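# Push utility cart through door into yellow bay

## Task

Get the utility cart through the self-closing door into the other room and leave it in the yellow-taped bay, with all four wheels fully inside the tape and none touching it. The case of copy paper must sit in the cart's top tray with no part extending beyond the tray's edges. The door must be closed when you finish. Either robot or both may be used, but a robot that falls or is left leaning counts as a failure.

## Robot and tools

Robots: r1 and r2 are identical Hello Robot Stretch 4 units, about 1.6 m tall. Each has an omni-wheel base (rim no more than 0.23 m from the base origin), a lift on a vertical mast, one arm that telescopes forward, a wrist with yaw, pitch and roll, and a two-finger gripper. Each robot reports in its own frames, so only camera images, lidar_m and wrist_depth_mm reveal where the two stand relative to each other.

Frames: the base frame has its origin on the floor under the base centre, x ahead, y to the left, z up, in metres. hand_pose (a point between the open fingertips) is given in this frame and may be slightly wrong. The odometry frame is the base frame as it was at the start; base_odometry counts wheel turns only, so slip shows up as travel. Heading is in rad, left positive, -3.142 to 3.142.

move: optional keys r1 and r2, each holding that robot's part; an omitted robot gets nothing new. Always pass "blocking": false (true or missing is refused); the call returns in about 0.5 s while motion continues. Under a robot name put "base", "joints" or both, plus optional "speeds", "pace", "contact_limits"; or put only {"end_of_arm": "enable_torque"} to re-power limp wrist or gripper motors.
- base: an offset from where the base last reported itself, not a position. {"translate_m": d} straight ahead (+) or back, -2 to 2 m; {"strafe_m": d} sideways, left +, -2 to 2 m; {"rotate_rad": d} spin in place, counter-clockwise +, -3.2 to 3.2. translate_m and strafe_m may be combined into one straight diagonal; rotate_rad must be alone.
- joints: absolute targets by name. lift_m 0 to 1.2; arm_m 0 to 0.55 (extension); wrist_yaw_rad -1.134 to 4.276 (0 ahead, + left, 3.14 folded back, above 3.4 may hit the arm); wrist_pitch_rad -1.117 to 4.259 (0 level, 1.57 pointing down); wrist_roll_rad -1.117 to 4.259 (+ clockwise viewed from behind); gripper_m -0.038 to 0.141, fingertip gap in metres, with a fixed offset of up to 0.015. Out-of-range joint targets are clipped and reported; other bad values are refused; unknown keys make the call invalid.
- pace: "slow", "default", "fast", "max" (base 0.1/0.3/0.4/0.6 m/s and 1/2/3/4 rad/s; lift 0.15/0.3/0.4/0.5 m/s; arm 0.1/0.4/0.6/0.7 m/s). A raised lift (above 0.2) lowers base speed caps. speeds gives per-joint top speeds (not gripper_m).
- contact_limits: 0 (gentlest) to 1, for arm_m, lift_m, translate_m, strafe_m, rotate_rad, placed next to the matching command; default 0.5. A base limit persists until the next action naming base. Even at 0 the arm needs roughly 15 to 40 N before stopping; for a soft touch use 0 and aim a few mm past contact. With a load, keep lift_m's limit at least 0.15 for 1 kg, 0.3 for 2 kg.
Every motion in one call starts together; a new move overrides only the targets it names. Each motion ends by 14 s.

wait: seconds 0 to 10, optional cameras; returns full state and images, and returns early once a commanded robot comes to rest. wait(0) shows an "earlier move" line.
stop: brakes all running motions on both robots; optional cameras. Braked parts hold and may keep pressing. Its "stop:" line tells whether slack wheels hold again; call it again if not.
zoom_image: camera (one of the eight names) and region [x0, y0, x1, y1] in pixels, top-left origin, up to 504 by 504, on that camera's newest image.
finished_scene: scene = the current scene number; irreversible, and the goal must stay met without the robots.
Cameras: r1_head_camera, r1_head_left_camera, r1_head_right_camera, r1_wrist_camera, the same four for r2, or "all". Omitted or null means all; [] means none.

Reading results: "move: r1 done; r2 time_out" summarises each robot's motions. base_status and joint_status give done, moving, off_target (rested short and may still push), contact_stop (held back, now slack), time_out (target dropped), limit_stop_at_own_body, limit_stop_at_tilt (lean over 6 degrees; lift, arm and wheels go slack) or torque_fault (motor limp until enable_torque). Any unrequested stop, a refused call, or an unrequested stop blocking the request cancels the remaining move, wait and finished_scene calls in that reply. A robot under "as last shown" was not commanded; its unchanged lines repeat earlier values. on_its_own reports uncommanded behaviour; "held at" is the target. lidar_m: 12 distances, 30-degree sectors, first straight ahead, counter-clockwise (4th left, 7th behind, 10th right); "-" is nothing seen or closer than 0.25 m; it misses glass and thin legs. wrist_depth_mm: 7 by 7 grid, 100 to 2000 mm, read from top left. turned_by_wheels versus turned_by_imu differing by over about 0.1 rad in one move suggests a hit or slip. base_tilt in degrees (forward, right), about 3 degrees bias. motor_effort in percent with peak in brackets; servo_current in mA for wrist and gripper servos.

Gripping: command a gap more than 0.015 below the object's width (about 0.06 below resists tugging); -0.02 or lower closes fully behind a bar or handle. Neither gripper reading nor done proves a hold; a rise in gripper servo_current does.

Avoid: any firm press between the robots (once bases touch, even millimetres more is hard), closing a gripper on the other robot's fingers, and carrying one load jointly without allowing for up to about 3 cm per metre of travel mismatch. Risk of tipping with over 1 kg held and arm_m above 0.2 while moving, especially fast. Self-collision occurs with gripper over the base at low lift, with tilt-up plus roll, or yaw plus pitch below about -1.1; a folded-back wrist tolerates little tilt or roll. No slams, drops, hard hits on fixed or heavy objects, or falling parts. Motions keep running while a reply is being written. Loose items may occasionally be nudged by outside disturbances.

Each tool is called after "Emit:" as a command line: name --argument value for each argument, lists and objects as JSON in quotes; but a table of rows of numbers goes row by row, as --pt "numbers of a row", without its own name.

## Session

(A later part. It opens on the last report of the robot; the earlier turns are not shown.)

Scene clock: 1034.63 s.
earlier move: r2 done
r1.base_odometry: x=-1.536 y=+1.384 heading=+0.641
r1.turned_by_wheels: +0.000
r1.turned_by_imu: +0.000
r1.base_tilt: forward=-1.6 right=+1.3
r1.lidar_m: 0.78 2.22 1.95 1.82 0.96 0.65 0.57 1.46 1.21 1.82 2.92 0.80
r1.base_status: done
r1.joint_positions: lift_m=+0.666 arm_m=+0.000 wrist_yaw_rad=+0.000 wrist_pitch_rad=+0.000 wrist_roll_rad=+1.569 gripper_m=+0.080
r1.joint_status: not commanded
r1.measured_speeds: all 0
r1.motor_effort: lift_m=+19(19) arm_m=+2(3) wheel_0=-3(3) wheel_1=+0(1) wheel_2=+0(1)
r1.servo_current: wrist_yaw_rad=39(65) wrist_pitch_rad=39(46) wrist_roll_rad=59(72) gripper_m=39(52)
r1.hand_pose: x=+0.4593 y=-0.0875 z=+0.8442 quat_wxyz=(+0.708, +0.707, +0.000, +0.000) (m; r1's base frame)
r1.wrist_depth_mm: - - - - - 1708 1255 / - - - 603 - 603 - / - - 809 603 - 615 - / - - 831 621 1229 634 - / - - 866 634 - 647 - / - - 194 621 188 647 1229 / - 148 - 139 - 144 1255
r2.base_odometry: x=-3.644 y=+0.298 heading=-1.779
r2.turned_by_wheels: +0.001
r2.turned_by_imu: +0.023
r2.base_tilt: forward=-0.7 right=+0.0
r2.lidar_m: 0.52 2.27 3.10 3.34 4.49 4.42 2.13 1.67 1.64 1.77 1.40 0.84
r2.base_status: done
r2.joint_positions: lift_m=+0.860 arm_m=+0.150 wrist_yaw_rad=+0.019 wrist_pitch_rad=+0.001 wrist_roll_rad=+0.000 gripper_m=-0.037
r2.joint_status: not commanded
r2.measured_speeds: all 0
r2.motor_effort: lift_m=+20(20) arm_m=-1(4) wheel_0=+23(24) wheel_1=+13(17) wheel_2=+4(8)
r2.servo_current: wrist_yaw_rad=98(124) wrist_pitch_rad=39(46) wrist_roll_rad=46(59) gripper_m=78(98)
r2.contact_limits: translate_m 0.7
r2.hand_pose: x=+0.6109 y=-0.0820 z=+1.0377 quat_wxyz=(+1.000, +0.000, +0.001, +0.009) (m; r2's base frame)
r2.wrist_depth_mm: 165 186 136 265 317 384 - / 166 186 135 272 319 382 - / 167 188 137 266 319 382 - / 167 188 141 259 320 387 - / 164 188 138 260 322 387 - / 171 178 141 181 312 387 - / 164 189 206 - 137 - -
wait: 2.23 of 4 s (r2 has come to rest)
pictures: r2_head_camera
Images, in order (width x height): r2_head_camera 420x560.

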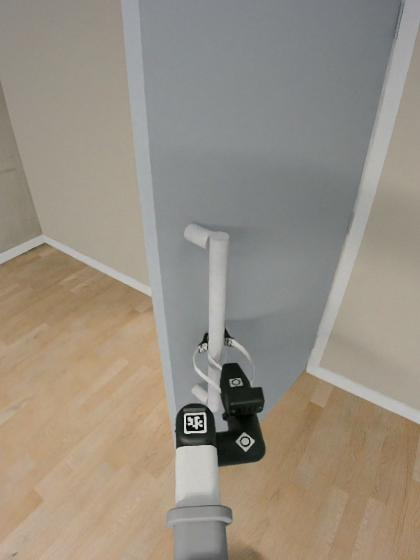

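Emit:
move --r2 '{"base":{"translate_m":0.13,"strafe_m":0.085},"pace":"slow","contact_limits":{"translate_m":0.7}}' --blocking false --cameras '[]'

Emit:
wait --seconds 4 --cameras '[]'

Emit:
move --r2 '{"base":{"translate_m":0.27,"strafe_m":0.08},"pace":"slow","contact_limits":{"translate_m":0.7}}' --blocking false --cameras '[]'

Emit:
wait --seconds 5 --cameras '["r2_head_camera"]'

Scene clock: 1041.87 s.
move: r2 moving
r1: as last shown
r1.lidar_m: 0.80 2.22 1.94 1.82 0.97 0.66 0.58 1.46 1.20 1.81 2.94 0.79
r1.motor_effort: lift_m=+19(19) arm_m=+2(2) wheel_0=-3(3) wheel_1=+0(1) wheel_2=-1(1)
r1.servo_current: wrist_yaw_rad=39(59) wrist_pitch_rad=46(46) wrist_roll_rad=46(59) gripper_m=39(46)
r1.wrist_depth_mm: - - - - - 1661 1229 / - - - 597 - 609 - / - - 820 603 - 621 - / - - 831 627 1255 634 - / - - 891 634 - 647 - / - - 193 621 188 661 1255 / - 148 - 138 - 144 1229
r2.base_odometry: x=-3.638 y=+0.285 heading=-1.776
r2.turned_by_wheels: +0.003
r2.turned_by_imu: +0.006
r2.base_tilt: forward=-0.8 right=+0.0
r2.lidar_m: 0.53 2.30 3.07 3.36 4.48 4.42 2.10 1.69 1.65 1.78 1.41 0.82
r2.base_status: translate_m moving; strafe_m moving
r2.joint_positions: lift_m=+0.860 arm_m=+0.150 wrist_yaw_rad=+0.019 wrist_pitch_rad=+0.001 wrist_roll_rad=+0.000 gripper_m=-0.037
r2.joint_status: not commanded
r2.measured_speeds: translate_m=+0.045 strafe_m=+0.029 rotate_rad=+0.000 lift_m=+0.000 arm_m=+0.000 wrist_yaw_rad=+0.000 wrist_pitch_rad=+0.000 wrist_roll_rad=+0.000
r2.motor_effort: lift_m=+20(20) arm_m=-1(2) wheel_0=+21(24) wheel_1=+17(17) wheel_2=+1(2)
r2.servo_current: wrist_yaw_rad=111(117) wrist_pitch_rad=39(46) wrist_roll_rad=59(59) gripper_m=85(85)
r2.contact_limits: translate_m 0.7
r2.hand_pose: x=+0.6109 y=-0.0820 z=+1.0377 quat_wxyz=(+1.000, +0.000, +0.001, +0.009) (m; r2's base frame)
r2.wrist_depth_mm: 166 187 135 263 312 389 - / 167 187 135 264 312 389 - / 167 189 137 264 314 389 - / 168 189 139 264 317 379 - / 165 189 137 259 315 379 - / 172 179 141 183 309 382 - / 165 190 145 - 136 - -
pictures: none
No camera images: "cameras" was empty.

Scene clock: 1044.67 s.
earlier move: r2 done
r1.base_odometry: x=-1.536 y=+1.384 heading=+0.641
r1.turned_by_wheels: +0.000
r1.turned_by_imu: +0.000
r1.base_tilt: forward=-1.6 right=+1.3
r1.lidar_m: 0.78 2.22 1.93 1.83 0.99 0.66 0.58 1.37 1.21 1.81 2.93 0.81
r1.base_status: not commanded
r1.joint_positions: lift_m=+0.666 arm_m=+0.000 wrist_yaw_rad=+0.000 wrist_pitch_rad=+0.000 wrist_roll_rad=+1.569 gripper_m=+0.080
r1.joint_status: not commanded
r1.measured_speeds: all 0
r1.motor_effort: lift_m=+19(19) arm_m=+2(2) wheel_0=-2(3) wheel_1=+0(1) wheel_2=-1(1)
r1.servo_current: wrist_yaw_rad=46(65) wrist_pitch_rad=33(52) wrist_roll_rad=46(65) gripper_m=46(52)
r1.hand_pose: x=+0.4593 y=-0.0875 z=+0.8442 quat_wxyz=(+0.708, +0.707, +0.000, +0.000) (m; r1's base frame)
r1.wrist_depth_mm: - - - - - 1661 1205 / - - - 603 - 609 - / - - 820 609 - 615 - / - - 842 615 1255 627 - / - - 878 640 - 647 - / - - 193 615 188 654 1255 / - 148 - 138 - 144 1229
r2.base_odometry: x=-3.587 y=+0.153 heading=-1.776
r2.turned_by_wheels: +0.000
r2.turned_by_imu: +0.079
r2.base_tilt: forward=-0.7 right=+0.1
r2.lidar_m: 0.53 2.50 2.92 3.33 4.47 4.13 2.20 1.81 1.82 1.61 1.33 0.71
r2.base_status: done
r2.joint_positions: lift_m=+0.860 arm_m=+0.150 wrist_yaw_rad=+0.021 wrist_pitch_rad=+0.001 wrist_roll_rad=+0.000 gripper_m=-0.037
r2.joint_status: not commanded
r2.measured_speeds: translate_m=+0.000 strafe_m=+0.000 rotate_rad=+0.001 lift_m=+0.000 arm_m=+0.000 wrist_yaw_rad=+0.000 wrist_pitch_rad=+0.000 wrist_roll_rad=+0.000
r2.on_its_own: wrist_yaw_rad is at rest, and its servo_current (117 mA) is outside its rest range (0 to 104 mA)
r2.motor_effort: lift_m=+20(20) arm_m=-4(4) wheel_0=+17(25) wheel_1=+5(17) wheel_2=+11(12)
r2.servo_current: wrist_yaw_rad=117(137) wrist_pitch_rad=46(46) wrist_roll_rad=39(59) gripper_m=78(85)
r2.contact_limits: translate_m 0.7
r2.hand_pose: x=+0.6111 y=-0.0813 z=+1.0377 quat_wxyz=(+1.000, +0.000, +0.001, +0.011) (m; r2's base frame)
r2.wrist_depth_mm: - 198 143 236 259 290 325 / - 198 207 239 259 291 327 / - 198 208 240 260 291 322 / - 200 209 241 263 296 325 / - 200 150 242 265 297 332 / - 196 174 180 262 298 330 / - 202 214 - 266 312 338
wait: 2.80 of 4 s (r2 has come to rest)
pictures: none
No camera images: "cameras" was empty.

Scene clock: 1045.17 s.
move: r2 moving
r1: as last shown
r1.lidar_m: 0.79 2.20 1.96 1.83 0.96 0.64 0.59 1.35 1.19 1.80 2.92 0.79
r1.motor_effort: lift_m=+19(19) arm_m=+1(2) wheel_0=-3(3) wheel_1=+0(1) wheel_2=-1(1)
r1.servo_current: wrist_yaw_rad=46(72) wrist_pitch_rad=39(52) wrist_roll_rad=46(65) gripper_m=46(46)
r1.wrist_depth_mm: - - - - - 1708 1205 / - - - 603 - 609 - / - - 820 609 - 609 - / - - 842 621 1255 634 - / - - 878 640 - 647 - / - - 193 627 188 647 1255 / - 148 - 138 - 144 1229
r2.base_odometry: x=-3.585 y=+0.140 heading=-1.773
r2.turned_by_wheels: +0.003
r2.turned_by_imu: +0.003
r2.base_tilt: forward=-0.7 right=+0.0
r2.lidar_m: 0.52 2.49 2.92 3.31 4.51 4.11 2.19 1.84 1.83 1.57 1.33 0.71
r2.base_status: translate_m moving; strafe_m moving
r2.joint_positions: lift_m=+0.860 arm_m=+0.150 wrist_yaw_rad=+0.021 wrist_pitch_rad=+0.001 wrist_roll_rad=+0.000 gripper_m=-0.037
r2.joint_status: not commanded
r2.measured_speeds: translate_m=+0.049 strafe_m=+0.015 rotate_rad=-0.002 lift_m=+0.000 arm_m=+0.000 wrist_yaw_rad=+0.000 wrist_pitch_rad=+0.000 wrist_roll_rad=+0.000
r2.motor_effort: lift_m=+20(20) arm_m=-4(4) wheel_0=+21(22) wheel_1=+11(12) wheel_2=+2(8)
r2.servo_current: wrist_yaw_rad=130(130) wrist_pitch_rad=39(46) wrist_roll_rad=52(59) gripper_m=85(85)
r2.contact_limits: translate_m 0.7
r2.hand_pose: x=+0.6111 y=-0.0813 z=+1.0377 quat_wxyz=(+1.000, +0.000, +0.001, +0.011) (m; r2's base frame)
r2.wrist_depth_mm: - 198 141 236 256 286 319 / - 198 208 238 258 287 319 / - 200 209 237 258 289 320 / - 200 208 238 260 289 317 / - 201 147 238 262 291 320 / - 196 175 181 255 293 322 / - 198 212 - 264 306 329
pictures: none
No camera images: "cameras" was empty.

Scene clock: 1048.73 s.
earlier move: r2 done
r1.base_odometry: x=-1.536 y=+1.384 heading=+0.641
r1.turned_by_wheels: +0.000
r1.turned_by_imu: +0.000
r1.base_tilt: forward=-1.6 right=+1.3
r1.lidar_m: 0.79 2.20 1.95 1.83 0.97 0.62 0.59 1.23 1.21 1.82 2.94 0.80
r1.base_status: not commanded
r1.joint_positions: lift_m=+0.666 arm_m=+0.000 wrist_yaw_rad=+0.000 wrist_pitch_rad=+0.000 wrist_roll_rad=+1.569 gripper_m=+0.080
r1.joint_status: not commanded
r1.measured_speeds: all 0
r1.motor_effort: lift_m=+19(19) arm_m=+1(2) wheel_0=-2(3) wheel_1=+0(1) wheel_2=-1(1)
r1.servo_current: wrist_yaw_rad=39(72) wrist_pitch_rad=39(52) wrist_roll_rad=46(65) gripper_m=39(52)
r1.hand_pose: x=+0.4593 y=-0.0875 z=+0.8442 quat_wxyz=(+0.708, +0.707, +0.000, +0.000) (m; r1's base frame)
r1.wrist_depth_mm: - - - - - 1661 1229 / - - - 597 - 603 - / - - 820 603 - 621 - / - - 842 621 1255 634 - / - - 878 640 - 640 - / - - 193 615 188 654 1255 / - 148 - 139 - 144 1229
r2.base_odometry: x=-3.562 y=-0.127 heading=-1.773
r2.turned_by_wheels: +0.000
r2.turned_by_imu: +0.049
r2.base_tilt: forward=-0.7 right=+0.0
r2.lidar_m: 0.54 2.41 2.67 3.14 4.63 4.28 2.37 2.08 2.07 1.40 0.96 0.64
r2.base_status: done
r2.joint_positions: lift_m=+0.860 arm_m=+0.150 wrist_yaw_rad=+0.021 wrist_pitch_rad=+0.001 wrist_roll_rad=+0.000 gripper_m=-0.037
r2.joint_status: not commanded
r2.measured_speeds: all 0
r2.on_its_own: wrist_yaw_rad is at rest, and its servo_current (124 mA) is outside its rest range (0 to 104 mA)
r2.motor_effort: lift_m=+20(20) arm_m=-5(5) wheel_0=+17(33) wheel_1=+7(15) wheel_2=+12(13)
r2.servo_current: wrist_yaw_rad=124(143) wrist_pitch_rad=39(46) wrist_roll_rad=39(65) gripper_m=78(85)
r2.contact_limits: translate_m 0.7
r2.hand_pose: x=+0.6111 y=-0.0813 z=+1.0377 quat_wxyz=(+1.000, +0.000, +0.001, +0.011) (m; r2's base frame)
r2.wrist_depth_mm: - - 237 164 236 235 235 / - - 238 236 236 236 235 / - - 241 238 238 237 236 / - - 241 240 240 239 238 / - - 244 204 242 240 239 / - - 177 166 241 242 241 / - - 246 - 244 242 242
wait: 3.57 of 5 s (r2 has come to rest)
pictures: r2_head_camera
Images, in order (width x height): r2_head_camera 420x560.

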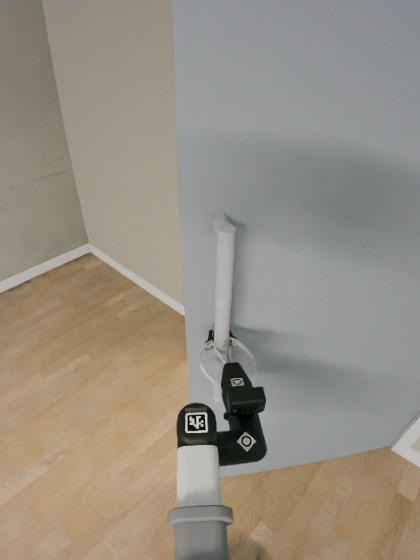

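Emit:
move --r2 '{"base":{"translate_m":0.14,"strafe_m":0.055},"pace":"slow","contact_limits":{"translate_m":0.7}}' --blocking false --cameras '[]'

Emit:
wait --seconds 5 --cameras '[]'

Emit:
move --r2 '{"base":{"translate_m":0.29,"strafe_m":0.02},"pace":"slow","contact_limits":{"translate_m":0.7}}' --blocking false --cameras '[]'

Emit:
wait --seconds 6 --cameras '["r2_head_camera","r2_wrist_camera"]'

Scene clock: 1065.10 s.
move: r2 moving
r1: as last shown
r1.lidar_m: 0.79 2.22 1.96 1.82 0.95 0.66 0.60 1.24 1.21 1.81 2.94 0.80
r1.motor_effort: lift_m=+19(19) arm_m=+0(0) wheel_0=-3(3) wheel_1=+0(1) wheel_2=+0(1)
r1.servo_current: wrist_yaw_rad=46(65) wrist_pitch_rad=46(52) wrist_roll_rad=59(59) gripper_m=39(46)
r1.wrist_depth_mm: - - - - - 1661 1205 / - - - 597 - 603 - / - - 820 609 - 621 - / - - 842 621 1229 627 - / - - 878 640 - 640 - / - - 193 621 189 654 1255 / - 149 - 139 - 144 1255
r2.base_odometry: x=-3.560 y=-0.141 heading=-1.771
r2.turned_by_wheels: +0.002
r2.turned_by_imu: +0.003
r2.base_tilt: forward=-0.6 right=+0.1
r2.lidar_m: 0.56 2.43 2.67 3.08 4.65 4.25 2.42 2.08 2.08 1.38 0.95 0.65
r2.base_status: translate_m moving; strafe_m moving
r2.joint_positions: lift_m=+0.860 arm_m=+0.150 wrist_yaw_rad=+0.021 wrist_pitch_rad=+0.001 wrist_roll_rad=+0.000 gripper_m=-0.037
r2.joint_status: not commanded
r2.measured_speeds: translate_m=+0.049 strafe_m=+0.019 rotate_rad=+0.000 lift_m=+0.000 arm_m=+0.000 wrist_yaw_rad=+0.000 wrist_pitch_rad=+0.000 wrist_roll_rad=+0.000
r2.motor_effort: lift_m=+20(20) arm_m=-5(5) wheel_0=+18(18) wheel_1=+9(10) wheel_2=+6(12)
r2.servo_current: wrist_yaw_rad=117(130) wrist_pitch_rad=39(46) wrist_roll_rad=39(52) gripper_m=78(85)
r2.contact_limits: translate_m 0.7
r2.hand_pose: x=+0.6111 y=-0.0813 z=+1.0377 quat_wxyz=(+1.000, +0.000, +0.001, +0.011) (m; r2's base frame)
r2.wrist_depth_mm: - - 238 163 235 234 233 / - - 239 237 237 236 233 / - - 242 237 238 237 235 / - - 243 239 239 238 236 / - - 244 172 242 239 239 / - - 178 165 241 240 239 / - - 247 - 244 242 241
pictures: none
No camera images: "cameras" was empty.

Scene clock: 1067.33 s.
earlier move: r2 done
r1.base_odometry: x=-1.536 y=+1.384 heading=+0.641
r1.turned_by_wheels: +0.000
r1.turned_by_imu: +0.000
r1.base_tilt: forward=-1.6 right=+1.3
r1.lidar_m: 0.78 2.20 1.96 1.83 0.98 0.66 0.58 1.18 1.19 1.80 2.93 0.79
r1.base_status: not commanded
r1.joint_positions: lift_m=+0.666 arm_m=+0.000 wrist_yaw_rad=+0.000 wrist_pitch_rad=+0.000 wrist_roll_rad=+1.569 gripper_m=+0.080
r1.joint_status: not commanded
r1.measured_speeds: all 0
r1.motor_effort: lift_m=+19(19) arm_m=+0(0) wheel_0=-2(3) wheel_1=+0(1) wheel_2=+0(1)
r1.servo_current: wrist_yaw_rad=59(78) wrist_pitch_rad=39(52) wrist_roll_rad=46(72) gripper_m=39(46)
r1.hand_pose: x=+0.4593 y=-0.0875 z=+0.8442 quat_wxyz=(+0.708, +0.707, +0.000, +0.000) (m; r1's base frame)
r1.wrist_depth_mm: - - - - - 1756 1255 / - - - 603 - 603 - / - - 820 603 - 621 - / - - 842 621 1229 634 - / - - 878 640 - 640 - / - - 194 627 188 654 1205 / - 148 - 139 - 144 1281
r2.base_odometry: x=-3.537 y=-0.276 heading=-1.774
r2.turned_by_wheels: -0.003
r2.turned_by_imu: -0.003
r2.base_tilt: forward=-0.6 right=+0.1
r2.lidar_m: 0.55 2.30 2.56 2.95 4.69 4.68 2.59 2.21 2.21 1.32 0.84 0.61
r2.base_status: done
r2.joint_positions: lift_m=+0.860 arm_m=+0.150 wrist_yaw_rad=+0.000 wrist_pitch_rad=+0.001 wrist_roll_rad=+0.000 gripper_m=-0.037
r2.joint_status: not commanded
r2.measured_speeds: all 0
r2.motor_effort: lift_m=+20(20) arm_m=-5(5) wheel_0=-7(18) wheel_1=+1(11) wheel_2=-3(12)
r2.servo_current: wrist_yaw_rad=39(137) wrist_pitch_rad=46(46) wrist_roll_rad=52(65) gripper_m=72(85)
r2.contact_limits: translate_m 0.7
r2.hand_pose: x=+0.6094 y=-0.0874 z=+1.0377 quat_wxyz=(+1.000, +0.000, +0.001, +0.000) (m; r2's base frame)
r2.wrist_depth_mm: - - 243 160 235 229 226 / - - 244 160 236 230 229 / - - 247 164 237 233 229 / - - 248 163 238 233 230 / - - 249 164 240 236 232 / - - 182 165 180 235 233 / - - 252 - 242 236 234
wait: 2.23 of 5 s (r2 has come to rest)
pictures: none
No camera images: "cameras" was empty.

Scene clock: 1067.83 s.
move: r2 moving
r1: as last shown
r1.lidar_m: 0.76 2.22 1.95 1.83 0.98 0.65 0.58 1.17 1.18 1.81 2.95 0.80
r1.motor_effort: lift_m=+19(19) arm_m=+0(0) wheel_0=-2(3) wheel_1=-1(1) wheel_2=-1(1)
r1.servo_current: wrist_yaw_rad=59(59) wrist_pitch_rad=39(46) wrist_roll_rad=52(59) gripper_m=46(46)
r1.wrist_depth_mm: - - - - - 1661 1205 / - - - 603 - 609 - / - - 820 609 - 621 - / - - 842 627 1229 634 - / - - 891 640 - 647 - / - - 193 621 188 661 1205 / - 148 - 139 - 144 1229
r2.base_odometry: x=-3.538 y=-0.288 heading=-1.775
r2.turned_by_wheels: -0.001
r2.turned_by_imu: -0.001
r2.base_tilt: forward=-0.7 right=+0.1
r2.lidar_m: 0.53 2.29 2.55 2.94 4.71 4.68 2.57 2.19 2.20 1.30 0.84 0.61
r2.base_status: translate_m moving; strafe_m moving
r2.joint_positions: lift_m=+0.860 arm_m=+0.150 wrist_yaw_rad=-0.001 wrist_pitch_rad=+0.001 wrist_roll_rad=+0.000 gripper_m=-0.037
r2.joint_status: not commanded
r2.measured_speeds: translate_m=+0.049 strafe_m=+0.003 rotate_rad=+0.000 lift_m=+0.000 arm_m=+0.000 wrist_yaw_rad=-0.002 wrist_pitch_rad=+0.000 wrist_roll_rad=+0.000
r2.motor_effort: lift_m=+20(20) arm_m=-5(5) wheel_0=-7(10) wheel_1=+2(4) wheel_2=-8(8)
r2.servo_current: wrist_yaw_rad=39(52) wrist_pitch_rad=33(46) wrist_roll_rad=52(59) gripper_m=78(85)
r2.contact_limits: translate_m 0.7
r2.hand_pose: x=+0.6093 y=-0.0877 z=+1.0377 quat_wxyz=(+1.000, +0.000, +0.001, +0.000) (m; r2's base frame)
r2.wrist_depth_mm: - - 244 159 235 229 225 / - - 245 160 236 229 226 / - - 246 164 236 231 228 / - - 248 163 239 233 229 / - - 250 164 241 234 229 / - - 182 165 179 235 233 / - - 252 - 241 235 232
pictures: none
No camera images: "cameras" was empty.

Scene clock: 1071.53 s.
earlier move: r2 done
r1.base_odometry: x=-1.536 y=+1.384 heading=+0.641
r1.turned_by_wheels: +0.000
r1.turned_by_imu: +0.000
r1.base_tilt: forward=-1.6 right=+1.2
r1.lidar_m: 0.77 2.19 1.97 1.83 0.97 0.64 0.58 1.02 1.07 1.82 2.94 0.79
r1.base_status: not commanded
r1.joint_positions: lift_m=+0.666 arm_m=+0.000 wrist_yaw_rad=+0.000 wrist_pitch_rad=+0.000 wrist_roll_rad=+1.569 gripper_m=+0.080
r1.joint_status: not commanded
r1.measured_speeds: all 0
r1.motor_effort: lift_m=+19(19) arm_m=-1(1) wheel_0=-2(3) wheel_1=+0(1) wheel_2=-1(1)
r1.servo_current: wrist_yaw_rad=59(65) wrist_pitch_rad=39(52) wrist_roll_rad=46(65) gripper_m=39(52)
r1.hand_pose: x=+0.4593 y=-0.0875 z=+0.8442 quat_wxyz=(+0.708, +0.707, +0.000, +0.000) (m; r1's base frame)
r1.wrist_depth_mm: - - - - - 1708 1255 / - - - 597 - 609 - / - - 820 609 - 615 - / - - 842 627 1255 627 - / - - 878 634 - 640 - / - - 193 621 189 647 1205 / - 148 - 138 - 144 1205
r2.base_odometry: x=-3.576 y=-0.563 heading=-1.777
r2.turned_by_wheels: -0.002
r2.turned_by_imu: -0.040
r2.base_tilt: forward=-0.7 right=+0.1
r2.lidar_m: 0.53 1.76 2.33 2.66 4.40 4.89 2.89 2.43 2.05 1.09 0.70 0.61
r2.base_status: done
r2.joint_positions: lift_m=+0.860 arm_m=+0.150 wrist_yaw_rad=-0.019 wrist_pitch_rad=+0.001 wrist_roll_rad=+0.000 gripper_m=-0.037
r2.joint_status: not commanded
r2.measured_speeds: all 0
r2.on_its_own: wrist_yaw_rad is at rest, and its servo_current (111 mA) is outside its rest range (0 to 104 mA)
r2.motor_effort: lift_m=+20(20) arm_m=-6(6) wheel_0=-20(24) wheel_1=-4(5) wheel_2=-14(20)
r2.servo_current: wrist_yaw_rad=111(117) wrist_pitch_rad=39(46) wrist_roll_rad=39(59) gripper_m=78(91)
r2.contact_limits: translate_m 0.7
r2.hand_pose: x=+0.6077 y=-0.0929 z=+1.0377 quat_wxyz=(+1.000, +0.000, +0.001, -0.010) (m; r2's base frame)
r2.wrist_depth_mm: - - - 162 224 211 201 / 1863 - - 164 224 213 - / 1756 - - 247 224 214 204 / 1808 - - 166 224 216 205 / - - - 167 227 217 207 / - - 166 180 173 213 208 / - - - - 230 221 209
wait: 3.70 of 6 s (r2 has come to rest)
pictures: r2_head_camera, r2_wrist_camera
Images, in order (width x height): r2_head_camera 420x560, r2_wrist_camera 616x392.

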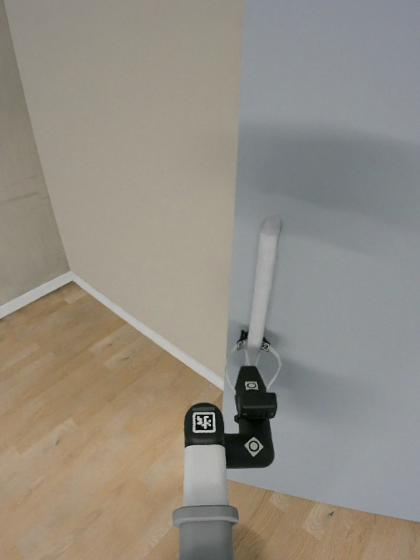

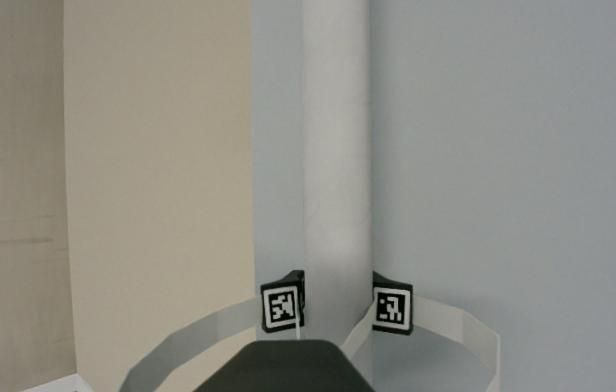

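Emit:
move --r2 '{"base":{"translate_m":0.28,"strafe_m":-0.07},"pace":"slow","contact_limits":{"translate_m":0.7}}' --blocking false --cameras '[]'

Emit:
wait --seconds 6 --cameras '["r2_head_camera","r2_wrist_camera"]'

Scene clock: 1075.60 s.
move: r2 moving
r1: as last shown
r1.base_tilt: forward=-1.6 right=+1.3
r1.lidar_m: 0.76 2.21 1.94 1.81 0.97 0.65 0.57 1.01 1.08 1.82 2.93 0.81
r1.servo_current: wrist_yaw_rad=52(65) wrist_pitch_rad=39(46) wrist_roll_rad=52(59) gripper_m=46(46)
r1.wrist_depth_mm: - - - - - 1661 1229 / - - - 603 - 609 - / - - 820 603 - 615 - / - - 842 621 1229 634 - / - - 891 640 - 654 - / - - 193 627 188 654 1255 / - 148 - 139 - 144 1229
r2.base_odometry: x=-3.582 y=-0.575 heading=-1.780
r2.turned_by_wheels: -0.003
r2.turned_by_imu: -0.003
r2.base_tilt: forward=-0.7 right=+0.2
r2.lidar_m: 0.54 1.74 2.32 2.65 4.37 4.90 2.90 2.42 2.03 1.08 0.68 0.60
r2.base_status: translate_m moving; strafe_m moving
r2.joint_positions: lift_m=+0.860 arm_m=+0.150 wrist_yaw_rad=-0.019 wrist_pitch_rad=+0.001 wrist_roll_rad=+0.000 gripper_m=-0.037
r2.joint_status: not commanded
r2.measured_speeds: translate_m=+0.048 strafe_m=-0.012 rotate_rad=+0.001 lift_m=+0.000 arm_m=+0.000 wrist_yaw_rad=+0.000 wrist_pitch_rad=+0.000 wrist_roll_rad=+0.000
r2.motor_effort: lift_m=+20(20) arm_m=-6(6) wheel_0=-18(19) wheel_1=-1(4) wheel_2=-18(18)
r2.servo_current: wrist_yaw_rad=117(124) wrist_pitch_rad=46(46) wrist_roll_rad=52(52) gripper_m=78(85)
r2.contact_limits: translate_m 0.7
r2.hand_pose: x=+0.6077 y=-0.0929 z=+1.0377 quat_wxyz=(+1.000, +0.000, +0.001, -0.010) (m; r2's base frame)
r2.wrist_depth_mm: - - - 161 223 211 200 / 1808 - - 163 224 212 203 / 1756 - - 164 226 214 203 / 1756 - - 165 227 214 205 / 1808 - - 167 228 215 206 / - - 166 167 174 213 206 / - - - - 230 220 208
pictures: none
No camera images: "cameras" was empty.

Scene clock: 1079.23 s.
earlier move: r2 done
r1.base_odometry: x=-1.536 y=+1.384 heading=+0.641
r1.turned_by_wheels: +0.000
r1.turned_by_imu: +0.000
r1.base_tilt: forward=-1.6 right=+1.3
r1.lidar_m: 0.77 2.21 1.96 1.83 0.95 0.62 0.60 0.79 0.93 1.81 2.94 0.80
r1.base_status: not commanded
r1.joint_positions: lift_m=+0.666 arm_m=+0.000 wrist_yaw_rad=+0.000 wrist_pitch_rad=+0.000 wrist_roll_rad=+1.569 gripper_m=+0.080
r1.joint_status: not commanded
r1.measured_speeds: all 0
r1.motor_effort: lift_m=+19(19) arm_m=-1(2) wheel_0=-2(3) wheel_1=-1(1) wheel_2=-1(1)
r1.servo_current: wrist_yaw_rad=33(78) wrist_pitch_rad=46(52) wrist_roll_rad=52(72) gripper_m=46(52)
r1.hand_pose: x=+0.4593 y=-0.0875 z=+0.8442 quat_wxyz=(+0.708, +0.707, +0.000, +0.000) (m; r1's base frame)
r1.wrist_depth_mm: - - - - - 1661 1255 / - - - 609 - 603 - / - - 820 603 - 621 - / - - 831 627 1255 627 - / - - 878 634 - 647 - / - - 193 621 188 654 1229 / - 148 - 139 - 144 1205
r2.base_odometry: x=-3.703 y=-0.823 heading=-1.779
r2.turned_by_wheels: +0.000
r2.turned_by_imu: -0.055
r2.base_tilt: forward=-0.7 right=+0.1
r2.lidar_m: 0.54 1.11 2.19 2.44 3.82 5.16 3.16 2.57 1.65 0.82 0.60 0.56
r2.base_status: done
r2.joint_positions: lift_m=+0.860 arm_m=+0.150 wrist_yaw_rad=-0.019 wrist_pitch_rad=+0.001 wrist_roll_rad=+0.000 gripper_m=-0.037
r2.joint_status: not commanded
r2.measured_speeds: all 0
r2.on_its_own: wrist_yaw_rad is at rest, and its servo_current (111 mA) is outside its rest range (0 to 104 mA)
r2.motor_effort: lift_m=+20(20) arm_m=+4(7) wheel_0=-14(21) wheel_1=-1(4) wheel_2=-14(23)
r2.servo_current: wrist_yaw_rad=111(124) wrist_pitch_rad=39(46) wrist_roll_rad=39(65) gripper_m=78(85)
r2.contact_limits: translate_m 0.7
r2.hand_pose: x=+0.6075 y=-0.0929 z=+1.0377 quat_wxyz=(+1.000, +0.000, +0.001, -0.010) (m; r2's base frame)
r2.wrist_depth_mm: - - 445 156 208 188 173 / - - 449 152 210 189 175 / - - 452 153 209 192 176 / - - 452 154 211 195 180 / - - 459 206 212 195 178 / - - 178 157 175 188 179 / - - - - 217 193 180
wait: 3.63 of 6 s (r2 has come to rest)
pictures: r2_head_camera, r2_wrist_camera
Images, in order (width x height): r2_head_camera 420x560, r2_wrist_camera 616x392.

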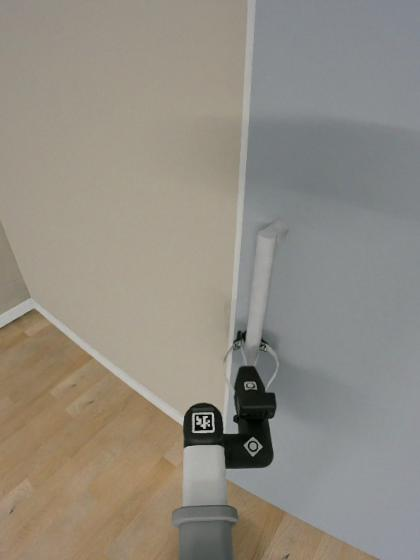

